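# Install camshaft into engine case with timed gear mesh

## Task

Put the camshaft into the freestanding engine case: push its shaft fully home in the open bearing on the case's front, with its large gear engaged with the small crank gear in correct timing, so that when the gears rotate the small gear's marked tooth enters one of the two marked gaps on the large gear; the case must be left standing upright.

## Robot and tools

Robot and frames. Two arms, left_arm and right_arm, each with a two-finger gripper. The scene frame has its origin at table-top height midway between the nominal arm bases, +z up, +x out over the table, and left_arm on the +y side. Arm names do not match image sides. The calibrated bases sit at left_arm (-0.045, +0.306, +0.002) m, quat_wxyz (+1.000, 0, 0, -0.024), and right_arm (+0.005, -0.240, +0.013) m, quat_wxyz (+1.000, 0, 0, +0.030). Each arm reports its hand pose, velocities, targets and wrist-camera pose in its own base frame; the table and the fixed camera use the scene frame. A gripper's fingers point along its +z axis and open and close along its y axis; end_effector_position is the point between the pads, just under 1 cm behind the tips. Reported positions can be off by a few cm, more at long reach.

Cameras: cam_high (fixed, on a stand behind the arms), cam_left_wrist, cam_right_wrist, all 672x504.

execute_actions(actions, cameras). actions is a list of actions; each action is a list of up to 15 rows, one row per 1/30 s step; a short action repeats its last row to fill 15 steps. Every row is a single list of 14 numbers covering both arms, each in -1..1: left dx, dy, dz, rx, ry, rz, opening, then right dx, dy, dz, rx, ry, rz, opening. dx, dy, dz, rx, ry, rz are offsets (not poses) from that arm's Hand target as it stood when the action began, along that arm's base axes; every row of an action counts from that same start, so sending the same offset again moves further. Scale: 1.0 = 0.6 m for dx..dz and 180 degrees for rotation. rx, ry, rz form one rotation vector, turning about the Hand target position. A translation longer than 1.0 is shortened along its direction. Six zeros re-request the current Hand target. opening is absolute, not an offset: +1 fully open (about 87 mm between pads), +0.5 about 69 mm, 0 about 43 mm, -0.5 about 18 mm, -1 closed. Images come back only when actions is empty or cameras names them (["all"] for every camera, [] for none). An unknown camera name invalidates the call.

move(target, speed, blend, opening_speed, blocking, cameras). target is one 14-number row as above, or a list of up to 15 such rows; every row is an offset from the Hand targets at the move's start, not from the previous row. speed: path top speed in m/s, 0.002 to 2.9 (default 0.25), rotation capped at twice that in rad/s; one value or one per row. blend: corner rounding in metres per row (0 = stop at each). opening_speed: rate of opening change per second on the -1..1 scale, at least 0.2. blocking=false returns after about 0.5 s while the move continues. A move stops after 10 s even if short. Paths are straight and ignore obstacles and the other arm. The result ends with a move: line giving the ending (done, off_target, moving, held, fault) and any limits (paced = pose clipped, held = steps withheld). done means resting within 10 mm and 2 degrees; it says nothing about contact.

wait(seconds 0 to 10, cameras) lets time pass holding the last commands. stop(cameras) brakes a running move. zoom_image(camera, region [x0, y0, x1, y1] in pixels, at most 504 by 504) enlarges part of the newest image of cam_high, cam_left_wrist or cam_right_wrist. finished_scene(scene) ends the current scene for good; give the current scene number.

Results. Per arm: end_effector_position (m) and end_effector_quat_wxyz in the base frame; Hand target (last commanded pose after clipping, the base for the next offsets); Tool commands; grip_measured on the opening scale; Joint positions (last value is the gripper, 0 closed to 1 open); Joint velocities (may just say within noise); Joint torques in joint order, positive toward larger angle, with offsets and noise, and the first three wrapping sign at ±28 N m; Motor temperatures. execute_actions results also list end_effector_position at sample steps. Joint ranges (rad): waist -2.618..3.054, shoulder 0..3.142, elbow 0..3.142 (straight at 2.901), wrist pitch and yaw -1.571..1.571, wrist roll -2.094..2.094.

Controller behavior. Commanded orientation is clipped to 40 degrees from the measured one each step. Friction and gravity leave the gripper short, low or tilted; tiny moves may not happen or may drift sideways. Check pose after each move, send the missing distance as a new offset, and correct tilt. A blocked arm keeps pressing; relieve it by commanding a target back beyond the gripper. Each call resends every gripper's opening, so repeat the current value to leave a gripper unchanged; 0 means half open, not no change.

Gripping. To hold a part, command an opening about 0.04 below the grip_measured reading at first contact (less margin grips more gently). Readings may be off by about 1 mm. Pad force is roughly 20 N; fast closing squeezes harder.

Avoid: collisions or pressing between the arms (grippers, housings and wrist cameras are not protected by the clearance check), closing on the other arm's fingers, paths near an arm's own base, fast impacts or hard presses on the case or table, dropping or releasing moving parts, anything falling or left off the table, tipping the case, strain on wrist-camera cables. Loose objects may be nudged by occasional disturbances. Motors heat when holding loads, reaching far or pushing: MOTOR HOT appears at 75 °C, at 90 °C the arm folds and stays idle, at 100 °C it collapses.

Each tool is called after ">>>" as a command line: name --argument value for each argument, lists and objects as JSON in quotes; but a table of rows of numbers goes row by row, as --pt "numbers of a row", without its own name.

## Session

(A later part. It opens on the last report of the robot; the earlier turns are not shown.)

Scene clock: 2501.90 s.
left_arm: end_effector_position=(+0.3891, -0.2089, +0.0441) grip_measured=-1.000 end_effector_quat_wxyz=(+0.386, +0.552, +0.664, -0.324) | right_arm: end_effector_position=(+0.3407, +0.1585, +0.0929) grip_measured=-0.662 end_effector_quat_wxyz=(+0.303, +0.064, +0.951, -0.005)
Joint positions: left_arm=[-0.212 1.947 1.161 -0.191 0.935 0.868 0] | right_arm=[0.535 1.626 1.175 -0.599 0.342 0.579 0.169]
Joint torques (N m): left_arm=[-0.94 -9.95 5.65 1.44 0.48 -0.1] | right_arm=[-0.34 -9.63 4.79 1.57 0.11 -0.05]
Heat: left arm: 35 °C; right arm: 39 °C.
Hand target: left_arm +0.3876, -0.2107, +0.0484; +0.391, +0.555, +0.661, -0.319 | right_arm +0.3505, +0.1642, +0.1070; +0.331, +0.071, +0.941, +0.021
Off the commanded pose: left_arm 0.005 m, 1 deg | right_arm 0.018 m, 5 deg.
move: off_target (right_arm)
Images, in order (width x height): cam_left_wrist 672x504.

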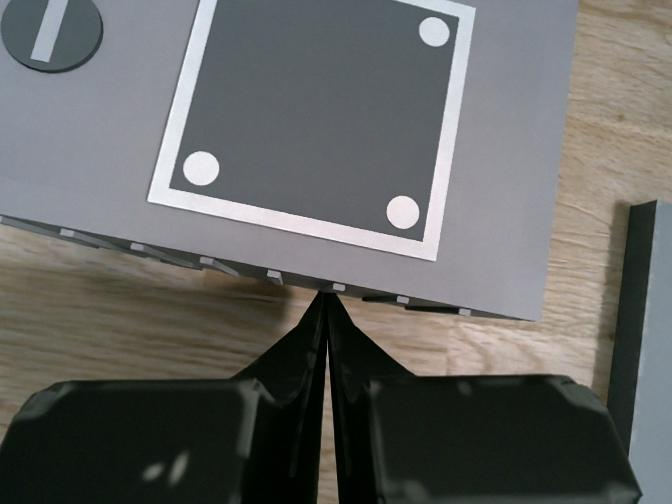

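>>> move --pt "0 -0.012 0.0 0 0 0 -1 0.006 0.010 0.003 0 0.008 0 -0.8" --pt "0 -0.016 0.0 0 0 0 -1 -0.004 0.015 -0.003 0 -0.008 0 -0.8" --pt "0 -0.02 0.0 0 0 0 -1 0.006 0.02 -0.003 0 0.008 0 -0.8" --pt "0 -0.022 0.0 0 0 0 -1 -0.004 0.025 0.003 0 -0.008 0 -0.8" --pt "0 -0.022 0.0 0 0 0 -1 0.006 0.03 -0.003 0 0.008 0 -0.8" --pt "0 -0.022 0.0 0 0 0 -1 0.0 0.03 0.0 0 0 0 -0.8" --speed 0.05 --cameras '["cam_left_wrist","cam_right_wrist"]'

Scene clock: 2512.90 s.
left_arm: end_effector_position=(+0.3918, -0.2122, +0.0417) grip_measured=-1.000 end_effector_quat_wxyz=(+0.382, +0.546, +0.678, -0.312) | right_arm: end_effector_position=(+0.3415, +0.1671, +0.0928) grip_measured=-0.662 end_effector_quat_wxyz=(+0.304, +0.064, +0.950, -0.012)
Joint positions: left_arm=[-0.23 1.947 1.161 -0.169 0.889 0.824 0] | right_arm=[0.563 1.651 1.203 -0.614 0.367 0.602 0.169]
Joint torques (N m): left_arm=[-2.54 -9.51 5.82 1.69 0.76 -0.12] | right_arm=[1.43 -8.75 5.82 1.51 0.11 0.13]
Motor temperatures (°C): left_arm=[23 38 33 31 26 25 24] | right_arm=[25 39 38 38 27 26 30]
Heat: left arm: 38 °C; right arm: 39 °C.
Hand target: left_arm +0.3876, -0.2239, +0.0484; +0.391, +0.555, +0.661, -0.319 | right_arm +0.3505, +0.1821, +0.1070; +0.331, +0.071, +0.941, +0.021
Off the commanded pose: left_arm 0.014 m, 3 deg | right_arm 0.023 m, 5 deg.
move: off_target (left_arm, right_arm)
Images, in order (width x height): cam_left_wrist 672x504, cam_right_wrist 672x504.

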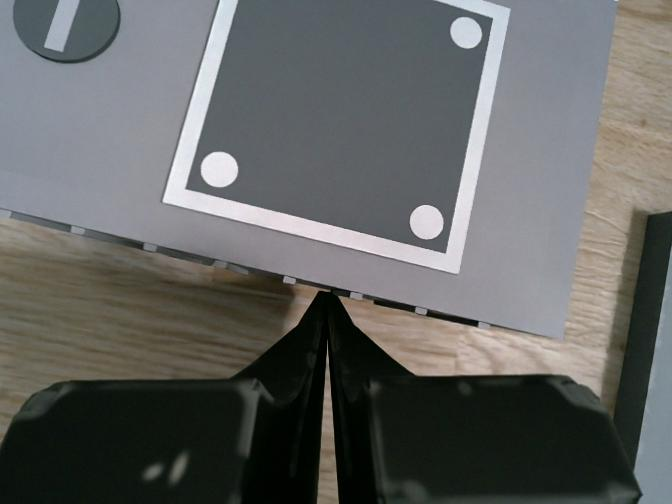

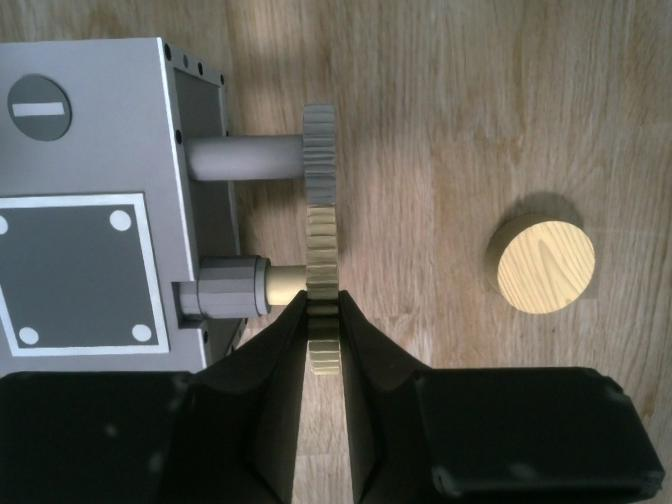

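>>> zoom_image --camera "cam_right_wrist" --region '[220, 90, 380, 330]'

Scaled by 2.100 from the camera's 672x504 image, which has a finer 960x720 frame.

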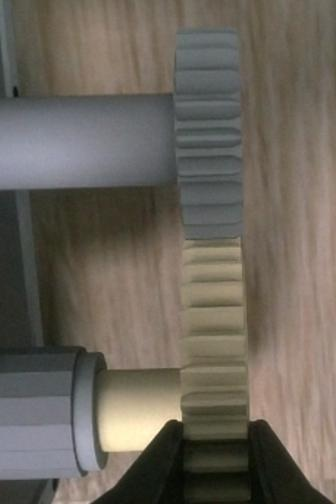

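>>> move --pt "0 0.015 0 0 0 0 -1 0 -0.02 0 0 0 0 -0.8" --pt "0 0.03 0 0 0 0 -1 -0.005 -0.025 -0.006 0 0 0 -0.35" --pt "0 0.03 0 0 0 0 -1 -0.04 -0.025 0.075 0 0 0 -0.35" --pt "0 0.03 0 0 0 0 -1 -0.04 -0.03 0.17 0 0 0 -0.35" --speed '[0.06,0.06,0.1,0.15]' --cameras '["cam_right_wrist"]'

Scene clock: 2529.70 s.
left_arm: end_effector_position=(+0.3943, -0.2068, +0.0434) grip_measured=-1.000 end_effector_quat_wxyz=(+0.390, +0.553, +0.667, -0.311) | right_arm: end_effector_position=(+0.3235, +0.1642, +0.2005) grip_measured=-0.350 end_effector_quat_wxyz=(+0.323, +0.069, +0.944, +0.019)
Joint positions: left_arm=[-0.212 1.947 1.161 -0.174 0.911 0.865 0] | right_arm=[0.571 1.525 1.482 -0.954 0.345 0.614 0.325]
Joint torques (N m): left_arm=[0.25 -10.1 5.6 1.16 0.83 0.07] | right_arm=[0.06 -5.6 7.35 1.07 0.32 -0.06]
Heat: left arm: 41 °C; right arm: 39 °C.
Hand target: left_arm +0.3875, -0.2059, +0.0484; +0.391, +0.555, +0.661, -0.319 | right_arm +0.3265, +0.1641, +0.2091; +0.331, +0.072, +0.941, +0.021
Off the commanded pose: left_arm 0.008 m, 1 deg | right_arm 0.009 m, 1 deg.
move: done; target 2's new opening was sent with right_arm's hand 0.012 m and 3 deg from that target
Images, in order (width x height): cam_right_wrist 672x504.

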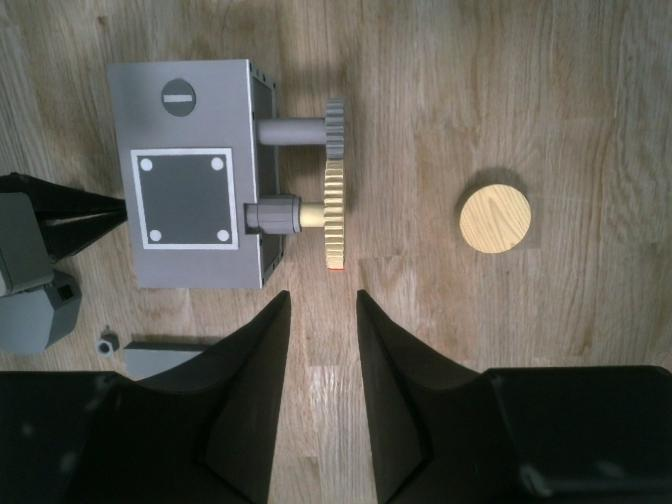

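>>> move --pt "0 0.03 0 0 0 0 -1 0.0 -0.125 -0.01 0.15 -0.272 0.41 0.3" --pt "0 0.03 0 0 0 0 -1 0.031 -0.132 -0.215 0.15 -0.272 0.41 0.3" --speed '[0.3,0.2]' --cameras '["cam_right_wrist"]'

>>> zoom_image --camera "cam_right_wrist" --region '[200, 60, 450, 300]'

Scene clock: 2553.03 s.
left_arm: end_effector_position=(+0.3924, -0.1885, +0.0402) grip_measured=-1.000 end_effector_quat_wxyz=(+0.386, +0.553, +0.669, -0.313) | right_arm: end_effector_position=(+0.3439, +0.0856, +0.0792) grip_measured=+0.300 end_effector_quat_wxyz=(+0.560, -0.421, +0.567, +0.433)
Joint positions: left_arm=[-0.165 1.947 1.161 -0.238 0.937 0.934 0] | right_arm=[-0.274 1.857 0.76 0.254 -1.572 -0.824 0.65]
Joint torques (N m): left_arm=[0.35 -10.3 6 1.05 0.87 0.07] | right_arm=[0.1 -6.48 3.89 1.07 -0.54 -0.14]
Motor temperatures (°C): left_arm=[23 44 33 31 27 25 24] | right_arm=[25 37 39 37 27 26 29]
Heat: left arm: 44 °C; right arm: 39 °C.
Hand target: left_arm +0.3875, -0.1879, +0.0484; +0.391, +0.555, +0.661, -0.319 | right_arm +0.3451, +0.0849, +0.0801; +0.561, -0.431, +0.560, +0.431
Off the commanded pose: left_arm 0.010 m, 1 deg | right_arm 0.002 m, 1 deg.
joint sent to its limit (right arm) — joint 5 (wrist yaw), lower limit. The joint targets still meet the commanded pose.
move: done
Images, in order (width x height): cam_right_wrist 672x504.

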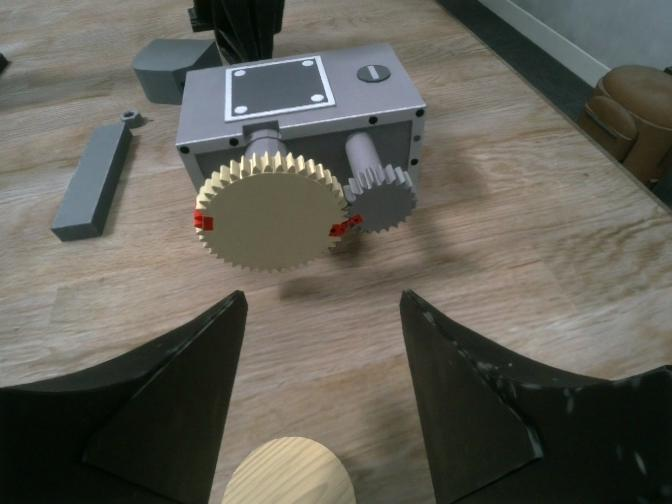

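Scaled by 2.016 from the camera's 672x504 image, which has a finer 960x720 frame.

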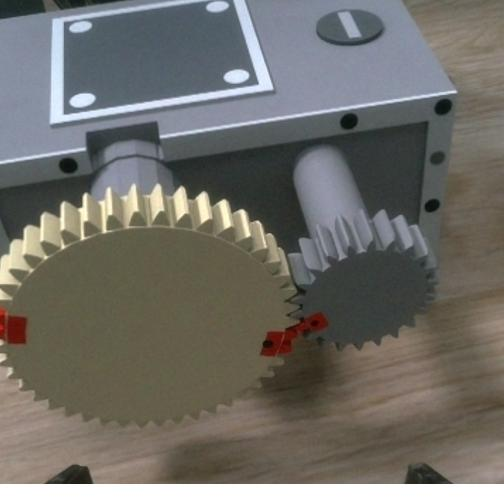

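>>> zoom_image --camera "cam_right_wrist" --region '[310, 180, 390, 250]'

Scaled by 6.300 from the camera's 672x504 image, which has a finer 960x720 frame.

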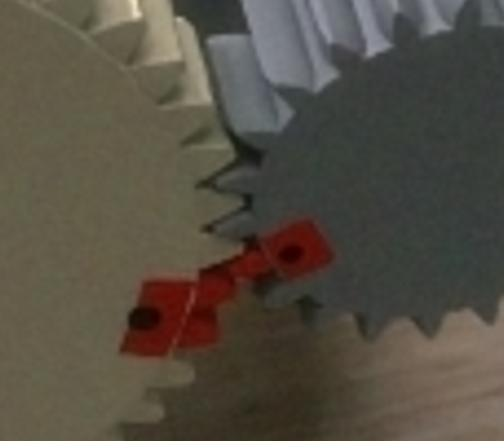

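>>> zoom_image --camera "cam_right_wrist" --region '[328, 200, 368, 240]'

Scaled by 12.600 from the camera's 672x504 image, which has a finer 960x720 frame.

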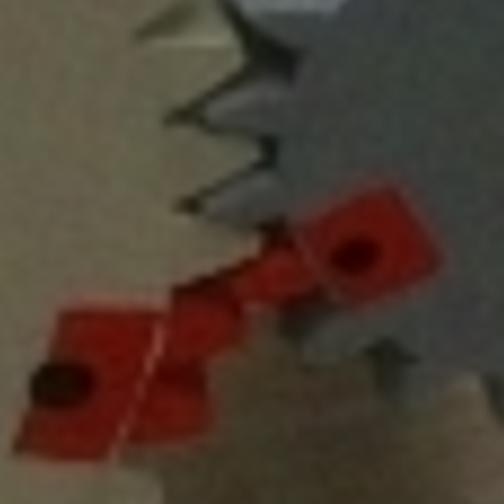

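>>> move --pt "0 0.02 0.145 0 0 0 -1 -0.031 0.003 0.205 0 0 0 0.3" --pt "0 -0.0735 0.145 0 0 0 -1 -0.031 0.13 0.215 -0.15 0.272 -0.41 -0.35" --pt "0 -0.0735 0.10 0 0 0 -1 -0.036 0.1368 0.115 -0.15 0.272 -0.41 -0.35" --speed '[0.2,0.3,0.12]' --blend '[0.01,0.01,0]' --cameras '["cam_left_wrist","cam_right_wrist"]'

Scene clock: 2595.60 s.
left_arm: end_effector_position=(+0.3892, -0.2309, +0.1175) grip_measured=-1.000 end_effector_quat_wxyz=(+0.398, +0.556, +0.657, -0.318) | right_arm: end_effector_position=(+0.3223, +0.1651, +0.1457) grip_measured=-0.350 end_effector_quat_wxyz=(+0.319, +0.068, +0.945, +0.016)
Joint positions: left_arm=[-0.269 1.83 1.296 -0.354 0.902 0.794 0] | right_arm=[0.576 1.515 1.26 -0.755 0.348 0.619 0.325]
Joint torques (N m): left_arm=[-0.84 -7.01 6.34 1.58 0.42 -0.11] | right_arm=[0.88 -7.13 4.45 1.33 0.38 0.02]
Heat: left arm: 47 °C; right arm: 37 °C.
Hand target: left_arm +0.3875, -0.2320, +0.1083; +0.391, +0.555, +0.661, -0.319 | right_arm +0.3235, +0.1670, +0.1491; +0.331, +0.071, +0.941, +0.021
Off the commanded pose: left_arm 0.009 m, 1 deg | right_arm 0.004 m, 2 deg.
move: done; blend cut to 0 m at target 2
Images, in order (width x height): cam_left_wrist 672x504, cam_right_wrist 672x504.

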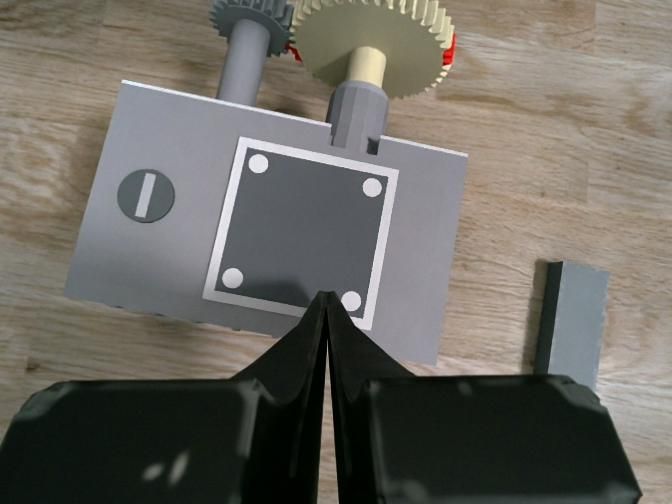

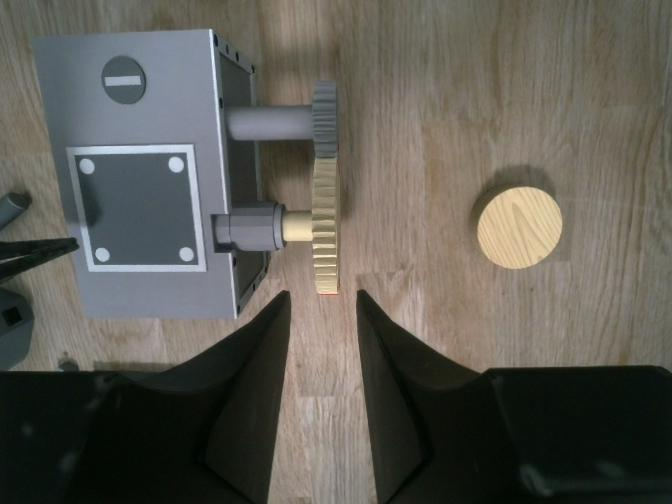

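>>> move --pt "0 0 -0.035 0 0 0 -1 0.035 0 -0.082 0 0 0 -0.35" --pt "0 0 -0.11 0 0 0 -1 0.037 0 -0.084 0 0 0 -0.35" --speed '[0.06,0.05]' --cameras '["cam_left_wrist","cam_right_wrist"]'

Scene clock: 2602.83 s.
left_arm: end_effector_position=(+0.3958, -0.2444, +0.1030) grip_measured=-1.000 end_effector_quat_wxyz=(+0.455, +0.572, +0.597, -0.329) | right_arm: end_effector_position=(+0.3429, +0.1686, +0.1040) grip_measured=-0.350 end_effector_quat_wxyz=(+0.331, +0.071, +0.941, +0.020)
Joint positions: left_arm=[-0.269 1.861 1.167 -0.047 0.991 0.791 0] | right_arm=[0.554 1.581 1.143 -0.537 0.343 0.598 0.325]
Joint torques (N m): left_arm=[-0.68 -2.78 3.29 0.92 -0.65 0.01] | right_arm=[-0.66 -5.29 4.46 1.39 0.17 -0.11]
Heat: left arm: 45 °C; right arm: 38 °C.
Hand target: left_arm +0.3875, -0.2320, +0.0423; +0.391, +0.555, +0.661, -0.319 | right_arm +0.3457, +0.1670, +0.0986; +0.331, +0.071, +0.941, +0.021
Off the commanded pose: left_arm 0.063 m, 11 deg | right_arm 0.006 m, 0 deg.
move: off_target (left_arm)
Images, in order (width x height): cam_left_wrist 672x504, cam_right_wrist 672x504.

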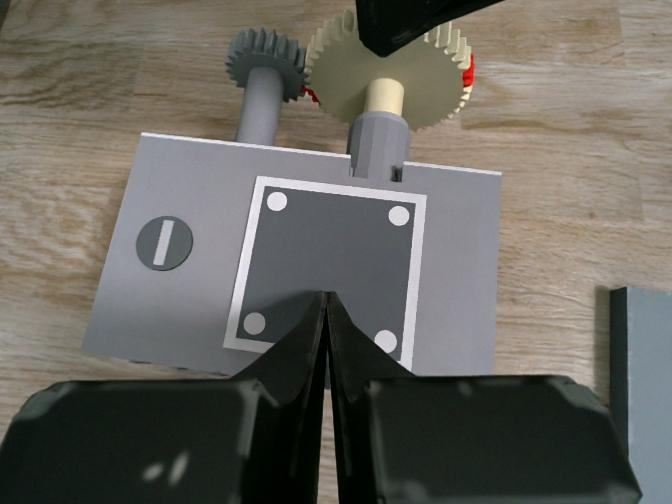

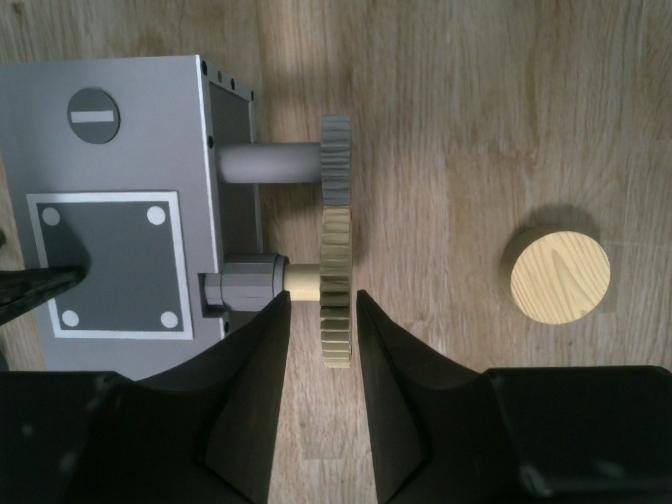

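>>> move --pt "0 0 0 0 0 0 -1 0 -0.0075 -0.018 0 0 0 -0.35" --speed 0.05 --cameras '["cam_right_wrist"]'

Scene clock: 2609.10 s.
left_arm: end_effector_position=(+0.3958, -0.2444, +0.1031) grip_measured=-1.000 end_effector_quat_wxyz=(+0.455, +0.572, +0.597, -0.328) | right_arm: end_effector_position=(+0.3435, +0.1634, +0.0921) grip_measured=-0.350 end_effector_quat_wxyz=(+0.330, +0.072, +0.941, +0.019)
Joint positions: left_arm=[-0.269 1.861 1.167 -0.047 0.991 0.791 0] | right_arm=[0.539 1.585 1.1 -0.489 0.337 0.587 0.325]
Joint torques (N m): left_arm=[-0.68 -2.77 3.29 0.91 -0.66 0.01] | right_arm=[-0.5 -5.57 4.41 1.39 0.17 -0.1]
Heat: left arm: 42 °C; right arm: 38 °C.
Hand target: left_arm +0.3876, -0.2320, +0.0424; +0.391, +0.555, +0.661, -0.319 | right_arm +0.3457, +0.1624, +0.0878; +0.331, +0.071, +0.941, +0.021
Off the commanded pose: left_arm 0.063 m, 11 deg | right_arm 0.005 m, 0 deg.
move: off_target (left_arm)
Images, in order (width x height): cam_right_wrist 672x504.

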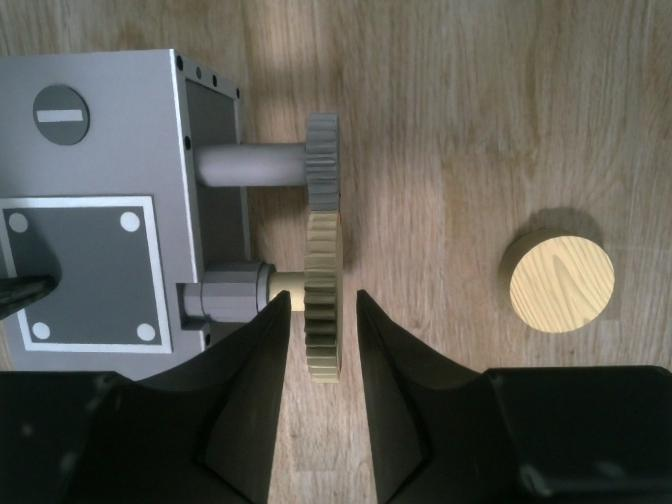

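>>> move --pt "0 0 0 0 0 0 -1 0 0 0.005 0 0 0 -0.8" --speed 0.05 --opening_speed 0.6

>>> move --pt "0 0 0 0 0 0 -1 0.012 -0.01 0.016 -0.01 0.01 -0.01 -0.8" --pt "0 0 0 0 0 0 -1 -0.002 -0.02 0.002 -0.015 -0.01 -0.02 -0.8" --pt "0 0 0 0 0 0 -1 0.012 -0.028 0.002 -0.015 0.01 -0.01 -0.8" --pt "0 0 0 0 0 0 -1 -0.002 -0.034 0.016 -0.015 -0.01 -0.03 -0.8" --pt "0 0 0 0 0 0 -1 0.012 -0.036 0.002 -0.015 0.01 -0.01 -0.8" --pt "0 0 0 0 0 0 -1 -0.002 -0.036 0.016 -0.015 -0.01 -0.03 -0.8" --pt "0 0 0 0 0 0 -1 0.005 -0.036 0.01 -0.015 0 -0.02 -0.8" --speed 0.08 --cameras '["cam_left_wrist","cam_right_wrist"]'

Scene clock: 2617.10 s.
left_arm: end_effector_position=(+0.3958, -0.2444, +0.1031) grip_measured=-1.000 end_effector_quat_wxyz=(+0.455, +0.572, +0.597, -0.328) | right_arm: end_effector_position=(+0.3435, +0.1638, +0.0922) grip_measured=-0.659 end_effector_quat_wxyz=(+0.330, +0.070, +0.941, +0.020)
Joint positions: left_arm=[-0.269 1.861 1.167 -0.047 0.991 0.791 0] | right_arm=[0.539 1.585 1.1 -0.488 0.335 0.585 0.171]
Joint torques (N m): left_arm=[-0.68 -2.77 3.3 0.92 -0.66 0.01] | right_arm=[-0.5 -5.83 5.08 1.29 0.19 -0.09]
Heat: left arm: 40 °C; right arm: 37 °C.
Hand target: left_arm +0.3876, -0.2320, +0.0424; +0.391, +0.555, +0.661, -0.319 | right_arm +0.3457, +0.1624, +0.0908; +0.331, +0.071, +0.941, +0.021
Off the commanded pose: left_arm 0.063 m, 11 deg | right_arm 0.003 m, 0 deg.
move: off_target (left_arm)

Scene clock: 2622.47 s.
left_arm: end_effector_position=(+0.3985, -0.2460, +0.1036) grip_measured=-1.000 end_effector_quat_wxyz=(+0.462, +0.575, +0.592, -0.327) | right_arm: end_effector_position=(+0.3448, +0.1571, +0.0920) grip_measured=-0.659 end_effector_quat_wxyz=(+0.328, +0.080, +0.941, +0.013)
Joint positions: left_arm=[-0.269 1.867 1.167 -0.023 0.995 0.791 0] | right_arm=[0.525 1.586 1.104 -0.502 0.34 0.591 0.17]
Joint torques (N m): left_arm=[-0.62 -3.37 3.19 0.7 -0.71 0] | right_arm=[-1.85 -6.75 6.32 0.91 0.74 -0.1]
Motor temperatures (°C): left_arm=[23 38 33 30 27 25 24] | right_arm=[25 36 37 36 27 26 29]
Heat: left arm: 38 °C; right arm: 37 °C.
Hand target: left_arm +0.3876, -0.2319, +0.0424; +0.391, +0.555, +0.661, -0.319 | right_arm +0.3487, +0.1408, +0.0969; +0.333, +0.093, +0.938, -0.012
Off the commanded pose: left_arm 0.064 m, 12 deg | right_arm 0.017 m, 3 deg.
move: off_target (left_arm, right_arm)
Images, in order (width x height): cam_left_wrist 672x504, cam_right_wrist 672x504.

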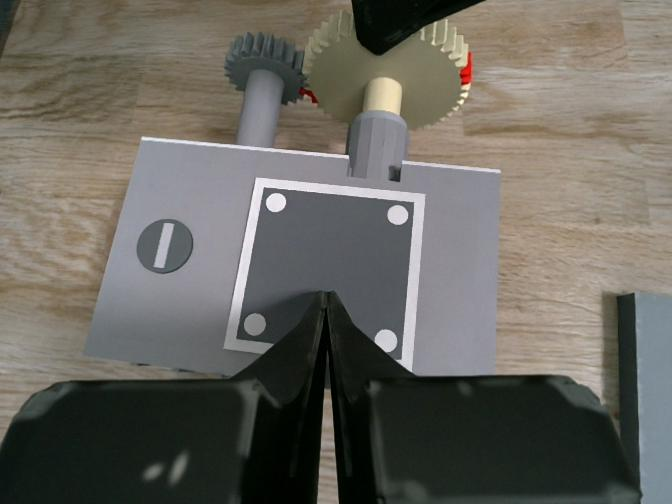

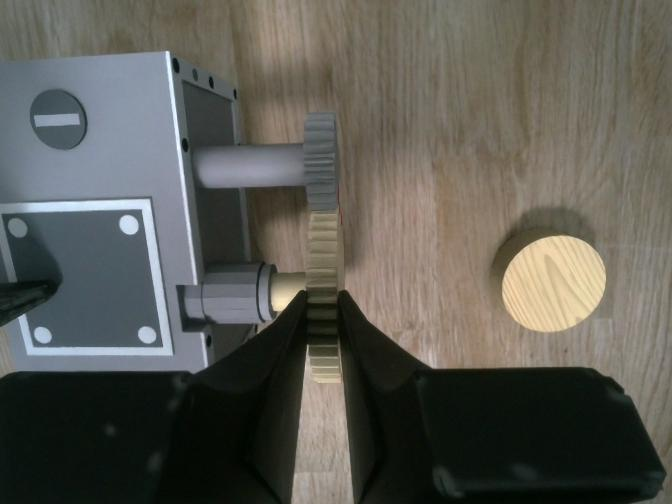

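>>> move --pt "0 0.01 0 0 0 0 -1 0.008 -0.002 0.008 0 0.01 0.01 -0.8" --pt "0 0.01 0 0 0 0 -1 -0.008 -0.004 -0.008 0 -0.01 -0.01 -0.8" --pt "0 0.01 0 0 0 0 -1 0.008 -0.006 -0.008 0 0.01 0.01 -0.8" --pt "0 0.01 0 0 0 0 -1 -0.008 -0.008 0.008 0 -0.01 -0.01 -0.8" --pt "0 0.01 0 0 0 0 -1 0.008 -0.01 0.008 0 0.01 0.01 -0.8" --pt "0 0.01 0 0 0 0 -1 -0.008 -0.01 -0.008 0 -0.01 -0.01 -0.8" --pt "0 0.01 0 0 0 0 -1 0.008 -0.01 -0.008 0 0.01 0.01 -0.8" --pt "0 0.01 0 0 0 0 -1 0 -0.01 0 0 0 0 -0.8" --speed 0.08 --cameras '["cam_left_wrist","cam_right_wrist"]'

Scene clock: 2636.67 s.
left_arm: end_effector_position=(+0.3976, -0.2460, +0.1029) grip_measured=-1.000 end_effector_quat_wxyz=(+0.466, +0.578, +0.584, -0.328) | right_arm: end_effector_position=(+0.3456, +0.1425, +0.0916) grip_measured=-0.660 end_effector_quat_wxyz=(+0.317, +0.078, +0.945, +0.003)
Joint positions: left_arm=[-0.267 1.867 1.156 -0.005 1.007 0.802 0] | right_arm=[0.485 1.584 1.11 -0.528 0.324 0.554 0.17]
Joint torques (N m): left_arm=[0.54 -3.71 3.69 0.42 -0.74 0.03] | right_arm=[0.12 -7.54 4.96 1.18 0.79 0.1]
Heat: left arm: 36 °C; right arm: 38 °C.
Hand target: left_arm +0.3875, -0.2260, +0.0423; +0.391, +0.555, +0.661, -0.319 | right_arm +0.3487, +0.1348, +0.0969; +0.333, +0.093, +0.938, -0.012
Off the commanded pose: left_arm 0.065 m, 13 deg | right_arm 0.010 m, 3 deg.
move: off_target (left_arm, right_arm)
Images, in order (width x height): cam_left_wrist 672x504, cam_right_wrist 672x504.

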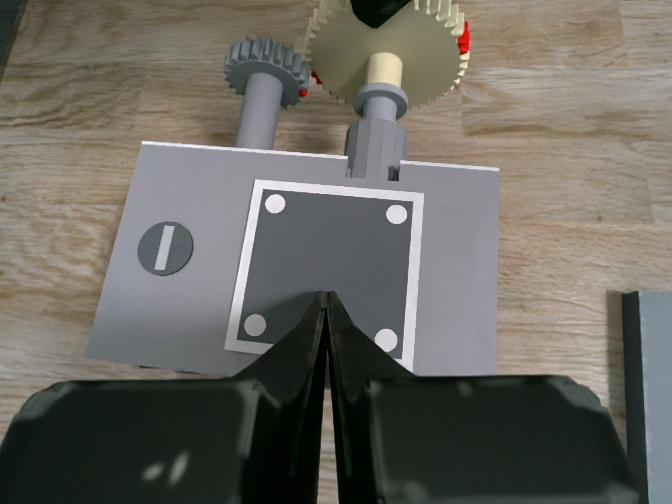

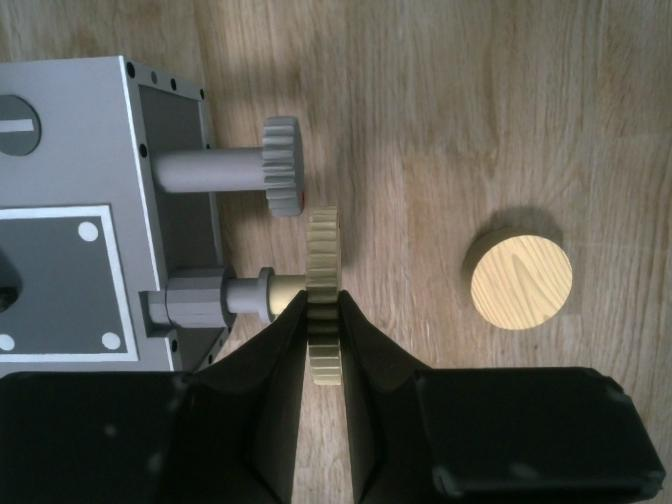

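>>> move --pt "0 0.01 0 0 0 0 -1 -0.005 0.018 -0.004 0.01 -0.05 0.012 -0.8" --pt "0 0.01 0 0 0 0 -1 -0.006 0.018 -0.005 0.01 -0.058 0.012 -0.8" --pt "0 0.01 0 0 0 0 -1 -0.005 0.018 -0.004 0.01 -0.047 0.012 -0.8" --speed 0.08 --cameras '["cam_left_wrist","cam_right_wrist"]'

>>> zoom_image --camera "cam_left_wrist" --region '[270, 20, 350, 120]'

Scene clock: 2646.20 s.
left_arm: end_effector_position=(+0.3973, -0.2453, +0.1028) grip_measured=-1.000 end_effector_quat_wxyz=(+0.469, +0.583, +0.578, -0.327) | right_arm: end_effector_position=(+0.3405, +0.1436, +0.0925) grip_measured=-0.660 end_effector_quat_wxyz=(+0.400, +0.075, +0.913, +0.011)
Joint positions: left_arm=[-0.264 1.867 1.152 -0.002 1.017 0.82 0] | right_arm=[0.543 1.461 0.905 -0.286 0.426 0.543 0.17]
Joint torques (N m): left_arm=[1.65 -4 3.73 0.26 -0.74 0.01] | right_arm=[-0.5 -3.85 6.79 1.34 0.15 0.02]
Heat: left arm: 35 °C; right arm: 38 °C.
Hand target: left_arm +0.3876, -0.2200, +0.0424; +0.391, +0.555, +0.661, -0.319 | right_arm +0.3457, +0.1457, +0.0945; +0.400, +0.081, +0.913, +0.016
Off the commanded pose: left_arm 0.066 m, 14 deg | right_arm 0.006 m, 1 deg.
move: off_target (left_arm)
Images, in order (width x height): cam_left_wrist 672x504, cam_right_wrist 672x504.

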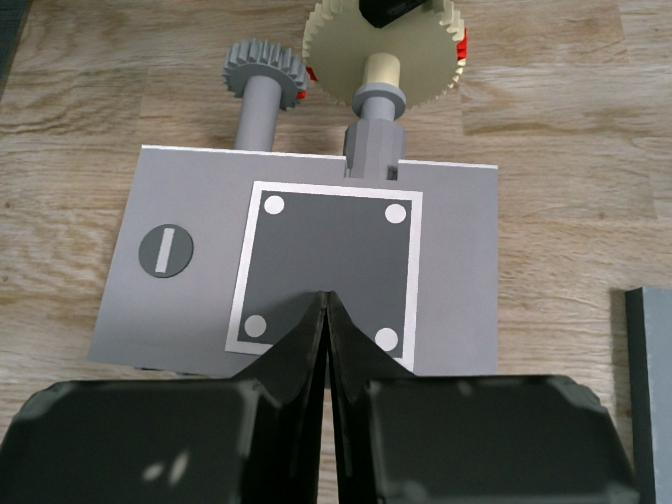

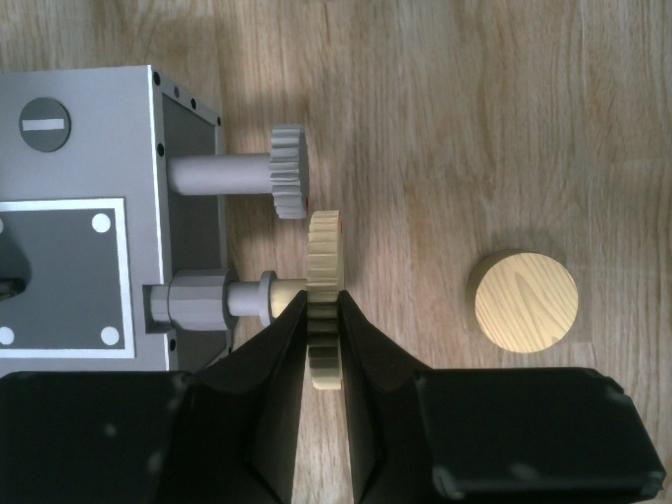

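Scaled by 5.040 from the camera's 672x504 image, which has a finer 960x720 frame.

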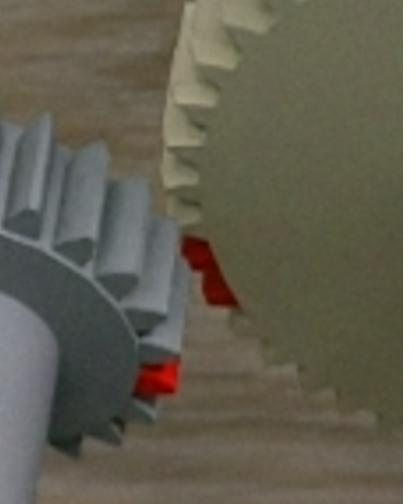

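>>> move --pt "0 0.0 0.10 0 0 0 -1 0 0 0 0 0 0 -0.8" --pt "0 0.0 0.171 0 0 0 -1 0 0 0 0 0 0 -0.8" --pt "0 0.09 0.15 0 0 0 -1 0 0 0 0 0 0 -0.8" --pt "0 0.08 0.01 0 0 0 -1 0 0 0 0 0 0 -0.8" --pt "0 0.01 0.01 0 0 0 -1 0 0 0 0 0 0 -0.8" --speed '[0.06,0.15,0.2,0.15,0.04]' --blend '[0.005,0.01,0.01,0,0]' --cameras '["cam_left_wrist","cam_right_wrist"]'

Scene clock: 2659.43 s.
left_arm: end_effector_position=(+0.3907, -0.2135, +0.0596) grip_measured=-1.000 end_effector_quat_wxyz=(+0.400, +0.557, +0.655, -0.317) | right_arm: end_effector_position=(+0.3403, +0.1435, +0.0923) grip_measured=-0.660 end_effector_quat_wxyz=(+0.400, +0.075, +0.914, +0.010)
Joint positions: left_arm=[-0.223 1.91 1.161 -0.181 0.93 0.857 0] | right_arm=[0.543 1.461 0.905 -0.287 0.426 0.543 0.17]
Joint torques (N m): left_arm=[-0.76 -6.75 5.79 1.53 0.47 -0.09] | right_arm=[-0.51 -3.82 6.82 1.35 0.15 0.03]
Heat: left arm: 35 °C; right arm: 38 °C.
Hand target: left_arm +0.3875, -0.2140, +0.0484; +0.391, +0.555, +0.661, -0.319 | right_arm +0.3457, +0.1457, +0.0945; +0.400, +0.081, +0.913, +0.016
Off the commanded pose: left_arm 0.012 m, 1 deg | right_arm 0.006 m, 1 deg.
move: off_target (left_arm)
Images, in order (width x height): cam_left_wrist 672x504, cam_right_wrist 672x504.

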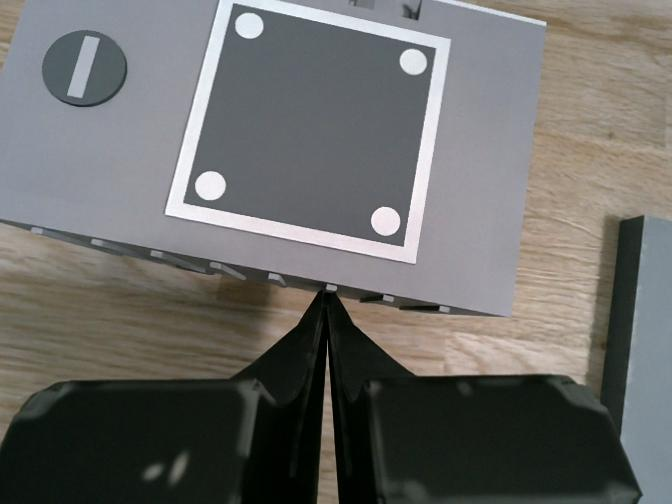

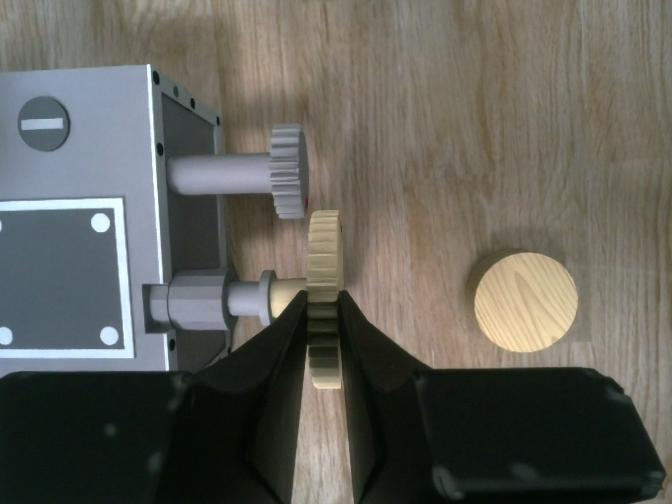

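>>> move --pt "0 -0.012 0.0 0 0 0 -1 0.008 0.010 0.006 0 0.01 0 -0.8" --pt "0 -0.018 0.0 0 0 0 -1 -0.002 0.016 0.0 0 -0.008 0 -0.8" --pt "0 -0.022 0.0 0 0 0 -1 0.008 0.021 0.003 0 0.012 0 -0.8" --pt "0 -0.026 0.0 0 0 0 -1 -0.002 0.025 0.009 0 -0.006 0 -0.8" --pt "0 -0.026 0.0 0 0 0 -1 0.008 0.03 0.0 0 0.014 0 -0.8" --pt "0 -0.026 0.0 0 0 0 -1 0.003 0.03 0.005 0 0.003 0 -0.8" --speed 0.06 --cameras '["cam_left_wrist","cam_right_wrist"]'

Scene clock: 2669.93 s.
left_arm: end_effector_position=(+0.3940, -0.2168, +0.0571) grip_measured=-1.000 end_effector_quat_wxyz=(+0.396, +0.549, +0.671, -0.303) | right_arm: end_effector_position=(+0.3424, +0.1509, +0.0920) grip_measured=-0.660 end_effector_quat_wxyz=(+0.380, +0.070, +0.922, -0.015)
Joint positions: left_arm=[-0.243 1.91 1.161 -0.156 0.877 0.806 0] | right_arm=[0.572 1.531 1 -0.387 0.462 0.564 0.17]
Joint torques (N m): left_arm=[-2.73 -6.22 6.09 1.79 0.77 -0.13] | right_arm=[1.11 -6.65 4.67 1.71 0.06 0.21]
Heat: left arm: 36 °C; right arm: 38 °C.
Hand target: left_arm +0.3876, -0.2296, +0.0484; +0.391, +0.555, +0.661, -0.319 | right_arm +0.3475, +0.1637, +0.0975; +0.396, +0.081, +0.915, +0.016
Off the commanded pose: left_arm 0.017 m, 2 deg | right_arm 0.015 m, 4 deg.
move: off_target (left_arm, right_arm)
Images, in order (width x height): cam_left_wrist 672x504, cam_right_wrist 672x504.

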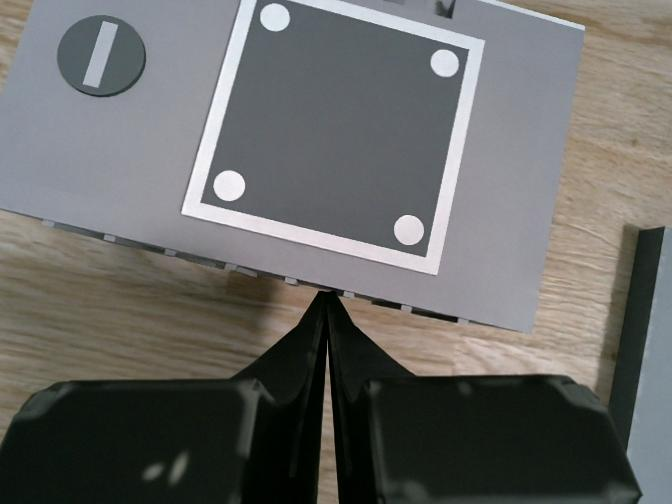

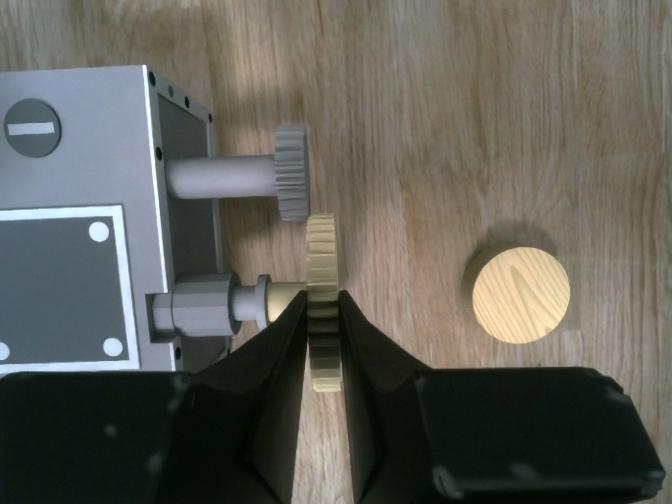

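>>> move --pt "0 0 0.0 0 0 0 -1 -0.002 0.003 0.0 0.01 -0.02 0.01 -0.8" --pt "0 0 0.0 0 0 0 -1 0.004 0.006 0.0 0.01 -0.004 0.01 -0.8" --pt "0 0 0.0 0 0 0 -1 -0.004 0.008 0.003 0.01 -0.025 0.01 -0.8" --pt "0 0 0.0 0 0 0 -1 0.004 0.01 -0.003 0.01 -0.004 0.01 -0.8" --pt "0 0 0.0 0 0 0 -1 0.0 0.01 0.0 0.01 -0.012 0.01 -0.8" --speed 0.06 --cameras '["cam_right_wrist"]'

Scene clock: 2679.87 s.
left_arm: end_effector_position=(+0.3941, -0.2168, +0.0571) grip_measured=-1.000 end_effector_quat_wxyz=(+0.396, +0.548, +0.671, -0.303) | right_arm: end_effector_position=(+0.3414, +0.1516, +0.0922) grip_measured=-0.660 end_effector_quat_wxyz=(+0.400, +0.067, +0.914, -0.003)
Joint positions: left_arm=[-0.243 1.91 1.161 -0.156 0.877 0.805 0] | right_arm=[0.578 1.495 0.939 -0.308 0.466 0.55 0.17]
Joint torques (N m): left_arm=[-2.73 -6.22 6.09 1.79 0.77 -0.12] | right_arm=[1.07 -5.48 5.35 1.79 -0.24 0.18]
Heat: left arm: 36 °C; right arm: 38 °C.
Hand target: left_arm +0.3875, -0.2296, +0.0484; +0.391, +0.555, +0.661, -0.319 | right_arm +0.3475, +0.1696, +0.0974; +0.411, +0.073, +0.908, +0.038
Off the commanded pose: left_arm 0.017 m, 2 deg | right_arm 0.020 m, 5 deg.
move: off_target (left_arm, right_arm)
Images, in order (width x height): cam_right_wrist 672x504.

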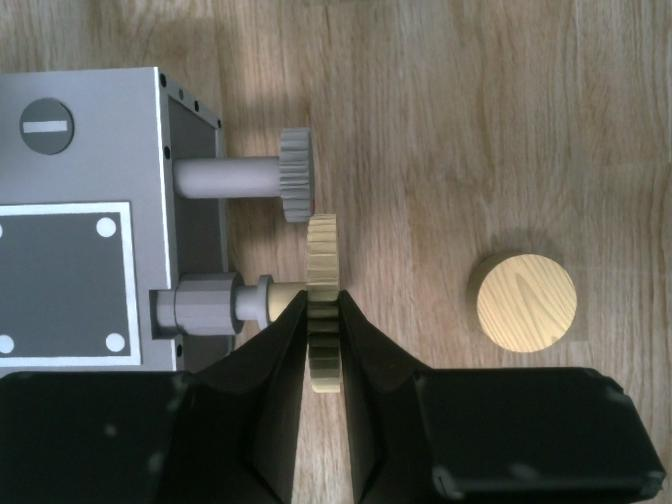

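>>> move --pt "0 0 0.0 0 0 0 -1 0.001 0.005 0.0 0 0.008 0 -0.8" --pt "0 0 0.0 0 0 0 -1 0.003 0.005 0.0 0 0.016 0 -0.8" --pt "0 0 0.0 0 0 0 -1 0.005 0.005 0.002 0 0.024 0 -0.8" --pt "0 0 0.0 0 0 0 -1 0.001 0.005 0.0 0 0.006 0 -0.8" --pt "0 0 0.0 0 0 0 -1 0.003 0.005 0.0 0 0.014 0 -0.8" --speed 0.03 --cameras '["cam_right_wrist"]'

Scene clock: 2689.80 s.
left_arm: end_effector_position=(+0.3941, -0.2168, +0.0571) grip_measured=-1.000 end_effector_quat_wxyz=(+0.396, +0.548, +0.671, -0.303) | right_arm: end_effector_position=(+0.3434, +0.1580, +0.0925) grip_measured=-0.661 end_effector_quat_wxyz=(+0.386, +0.068, +0.920, +0.003)
Joint positions: left_arm=[-0.243 1.91 1.161 -0.156 0.877 0.805 0] | right_arm=[0.577 1.524 0.984 -0.348 0.441 0.565 0.17]
Joint torques (N m): left_arm=[-2.74 -6.23 6.08 1.79 0.78 -0.12] | right_arm=[0.49 -5.22 6.34 1.57 -0.21 0.14]
Heat: left arm: 36 °C; right arm: 38 °C.
Hand target: left_arm +0.3875, -0.2296, +0.0484; +0.391, +0.555, +0.661, -0.319 | right_arm +0.3493, +0.1727, +0.0975; +0.391, +0.074, +0.917, +0.036
Off the commanded pose: left_arm 0.017 m, 2 deg | right_arm 0.016 m, 4 deg.
move: off_target (left_arm, right_arm)
Images, in order (width x height): cam_right_wrist 672x504.

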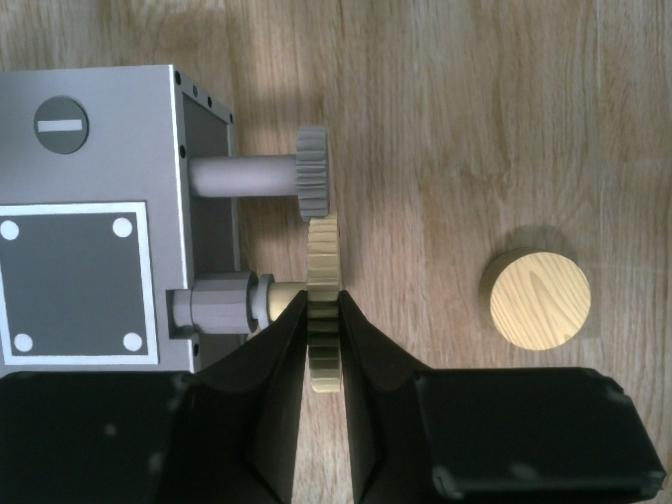

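>>> move --pt "0 0 0.0 0 0 0 -1 0.004 0.006 0.003 0 0.006 0 -0.8" --pt "0 0 0.0 0 0 0 -1 -0.004 0.012 -0.003 0 -0.006 0 -0.8" --pt "0 0 0.0 0 0 0 -1 0.004 0.018 -0.003 0 0.006 0 -0.8" --pt "0 0 0.0 0 0 0 -1 -0.004 0.022 0.003 0 -0.006 0 -0.8" --pt "0 0 0.0 0 0 0 -1 0.004 0.024 -0.003 0 0.006 0 -0.8" --pt "0 0 0.0 0 0 0 -1 0.0 0.024 0.0 0 0 0 -0.8" --speed 0.05 --cameras '["cam_right_wrist"]'

>>> zoom_image --camera "cam_right_wrist" --region '[220, 110, 380, 350]'

Scene clock: 2700.40 s.
left_arm: end_effector_position=(+0.3941, -0.2167, +0.0571) grip_measured=-1.000 end_effector_quat_wxyz=(+0.396, +0.548, +0.672, -0.303) | right_arm: end_effector_position=(+0.3436, +0.1633, +0.0922) grip_measured=-0.661 end_effector_quat_wxyz=(+0.382, +0.068, +0.921, -0.012)
Joint positions: left_arm=[-0.243 1.91 1.161 -0.156 0.877 0.805 0] | right_arm=[0.602 1.557 1.024 -0.389 0.477 0.587 0.17]
Joint torques (N m): left_arm=[-2.74 -6.22 6.09 1.79 0.78 -0.12] | right_arm=[1.78 -5.63 5.97 1.71 -0.32 0.25]
Heat: left arm: 37 °C; right arm: 39 °C.
Hand target: left_arm +0.3875, -0.2296, +0.0483; +0.391, +0.555, +0.661, -0.319 | right_arm +0.3493, +0.1872, +0.0976; +0.391, +0.074, +0.917, +0.036
Off the commanded pose: left_arm 0.017 m, 2 deg | right_arm 0.025 m, 6 deg.
move: off_target (left_arm, right_arm)
Images, in order (width x height): cam_right_wrist 672x504.

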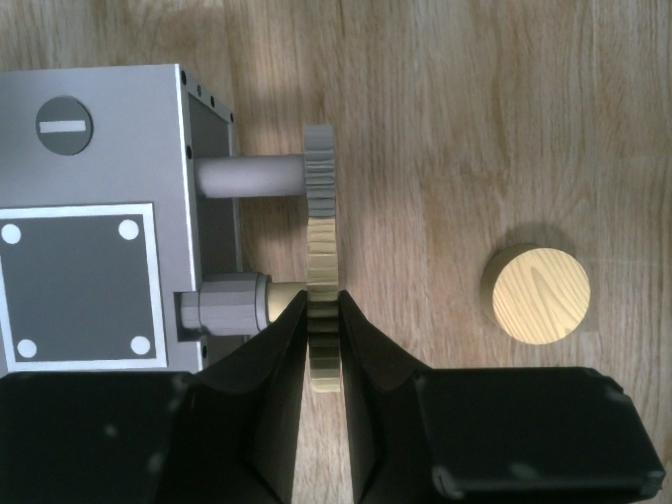

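Scaled by 2.100 from the camera's 672x504 image, which has a finer 960x720 frame.

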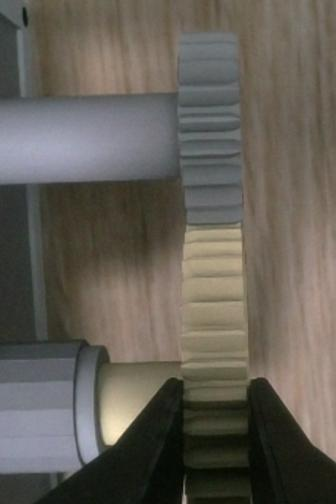

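>>> move --pt "0 0.015 0 0 0 0 -1 -0.002 -0.030 -0.002 0 0 0 -0.8" --pt "0 0.03 0 0 0 0 -1 -0.004 -0.034 -0.004 0 0 0 -0.35" --pt "0 0.03 0 0 0 0 -1 -0.06 -0.034 0.075 0 0 0 -0.35" --pt "0 0.03 0 0 0 0 -1 -0.052 -0.04 0.185 0 0 0 0.3" --pt "0 0.03 0 0 0 0 -1 -0.037 -0.163 0.176 0.1165 -0.2411 0.4114 0.3" --pt "0 0.03 0 0 0 0 -1 -0.007 -0.17 -0.029 0.1165 -0.2411 0.4114 0.3" --speed '[0.06,0.06,0.1,0.2,0.3,0.2]' --blend '[0,0,0.005,0,0.01,0]' --cameras '["cam_right_wrist"]'

>>> zoom_image --camera "cam_right_wrist" --region '[328, 190, 368, 230]'

Scene clock: 2722.27 s.
left_arm: end_effector_position=(+0.3961, -0.2135, +0.0595) grip_measured=-1.000 end_effector_quat_wxyz=(+0.405, +0.556, +0.659, -0.304) | right_arm: end_effector_position=(+0.3444, +0.0858, +0.0783) grip_measured=+0.300 end_effector_quat_wxyz=(+0.559, -0.421, +0.569, +0.432)
Joint positions: left_arm=[-0.228 1.91 1.161 -0.156 0.903 0.843 0] | right_arm=[-0.273 1.86 0.739 0.353 -1.567 -0.748 0.65]
Joint torques (N m): left_arm=[0.35 -6.89 5.74 1.24 0.81 0.06] | right_arm=[0.05 -6.54 3.89 1.09 -0.56 -0.15]
Heat: left arm: 37 °C; right arm: 39 °C.
Hand target: left_arm +0.3875, -0.2116, +0.0484; +0.391, +0.555, +0.661, -0.319 | right_arm +0.3451, +0.0851, +0.0800; +0.561, -0.430, +0.561, +0.431
Off the commanded pose: left_arm 0.014 m, 2 deg | right_arm 0.002 m, 1 deg.
joint sent to its limit (right arm) — joint 5 (wrist yaw), lower limit. The joint targets still meet the commanded pose.
move: off_target (left_arm); target 2's new opening was sent with right_arm's hand 0.007 m and 3 deg from that target
Images, in order (width x height): cam_right_wrist 672x504.

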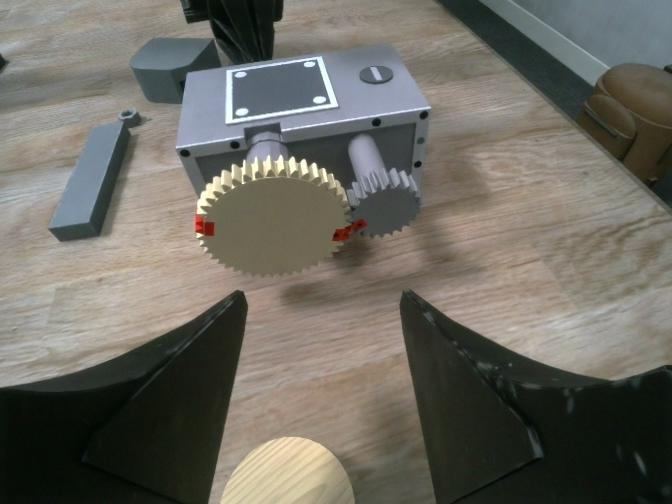

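Scaled by 12.600 from the camera's 672x504 image, which has a finer 960x720 frame.

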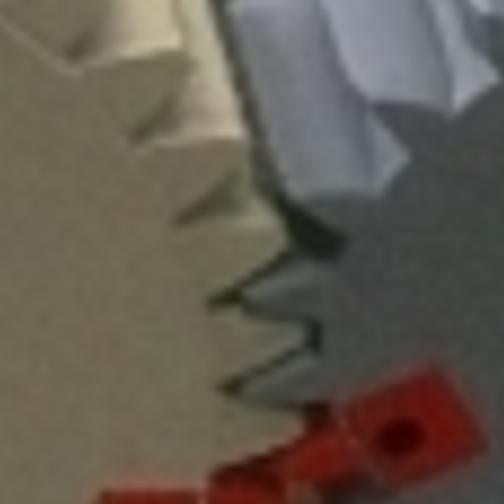

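>>> zoom_image --camera "cam_right_wrist" --region '[328, 206, 368, 246]'

>>> zoom_image --camera "cam_right_wrist" --region '[180, 140, 430, 290]'

Scaled by 12.600 from the camera's 672x504 image, which has a finer 960x720 frame.

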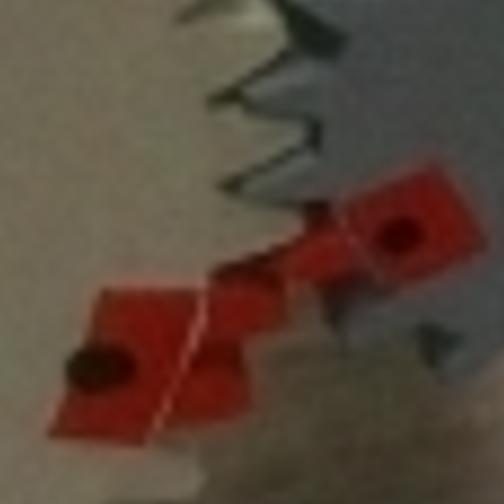

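Scaled by 2.016 from the camera's 672x504 image, which has a finer 960x720 frame.

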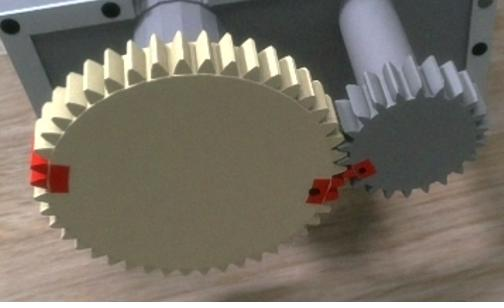

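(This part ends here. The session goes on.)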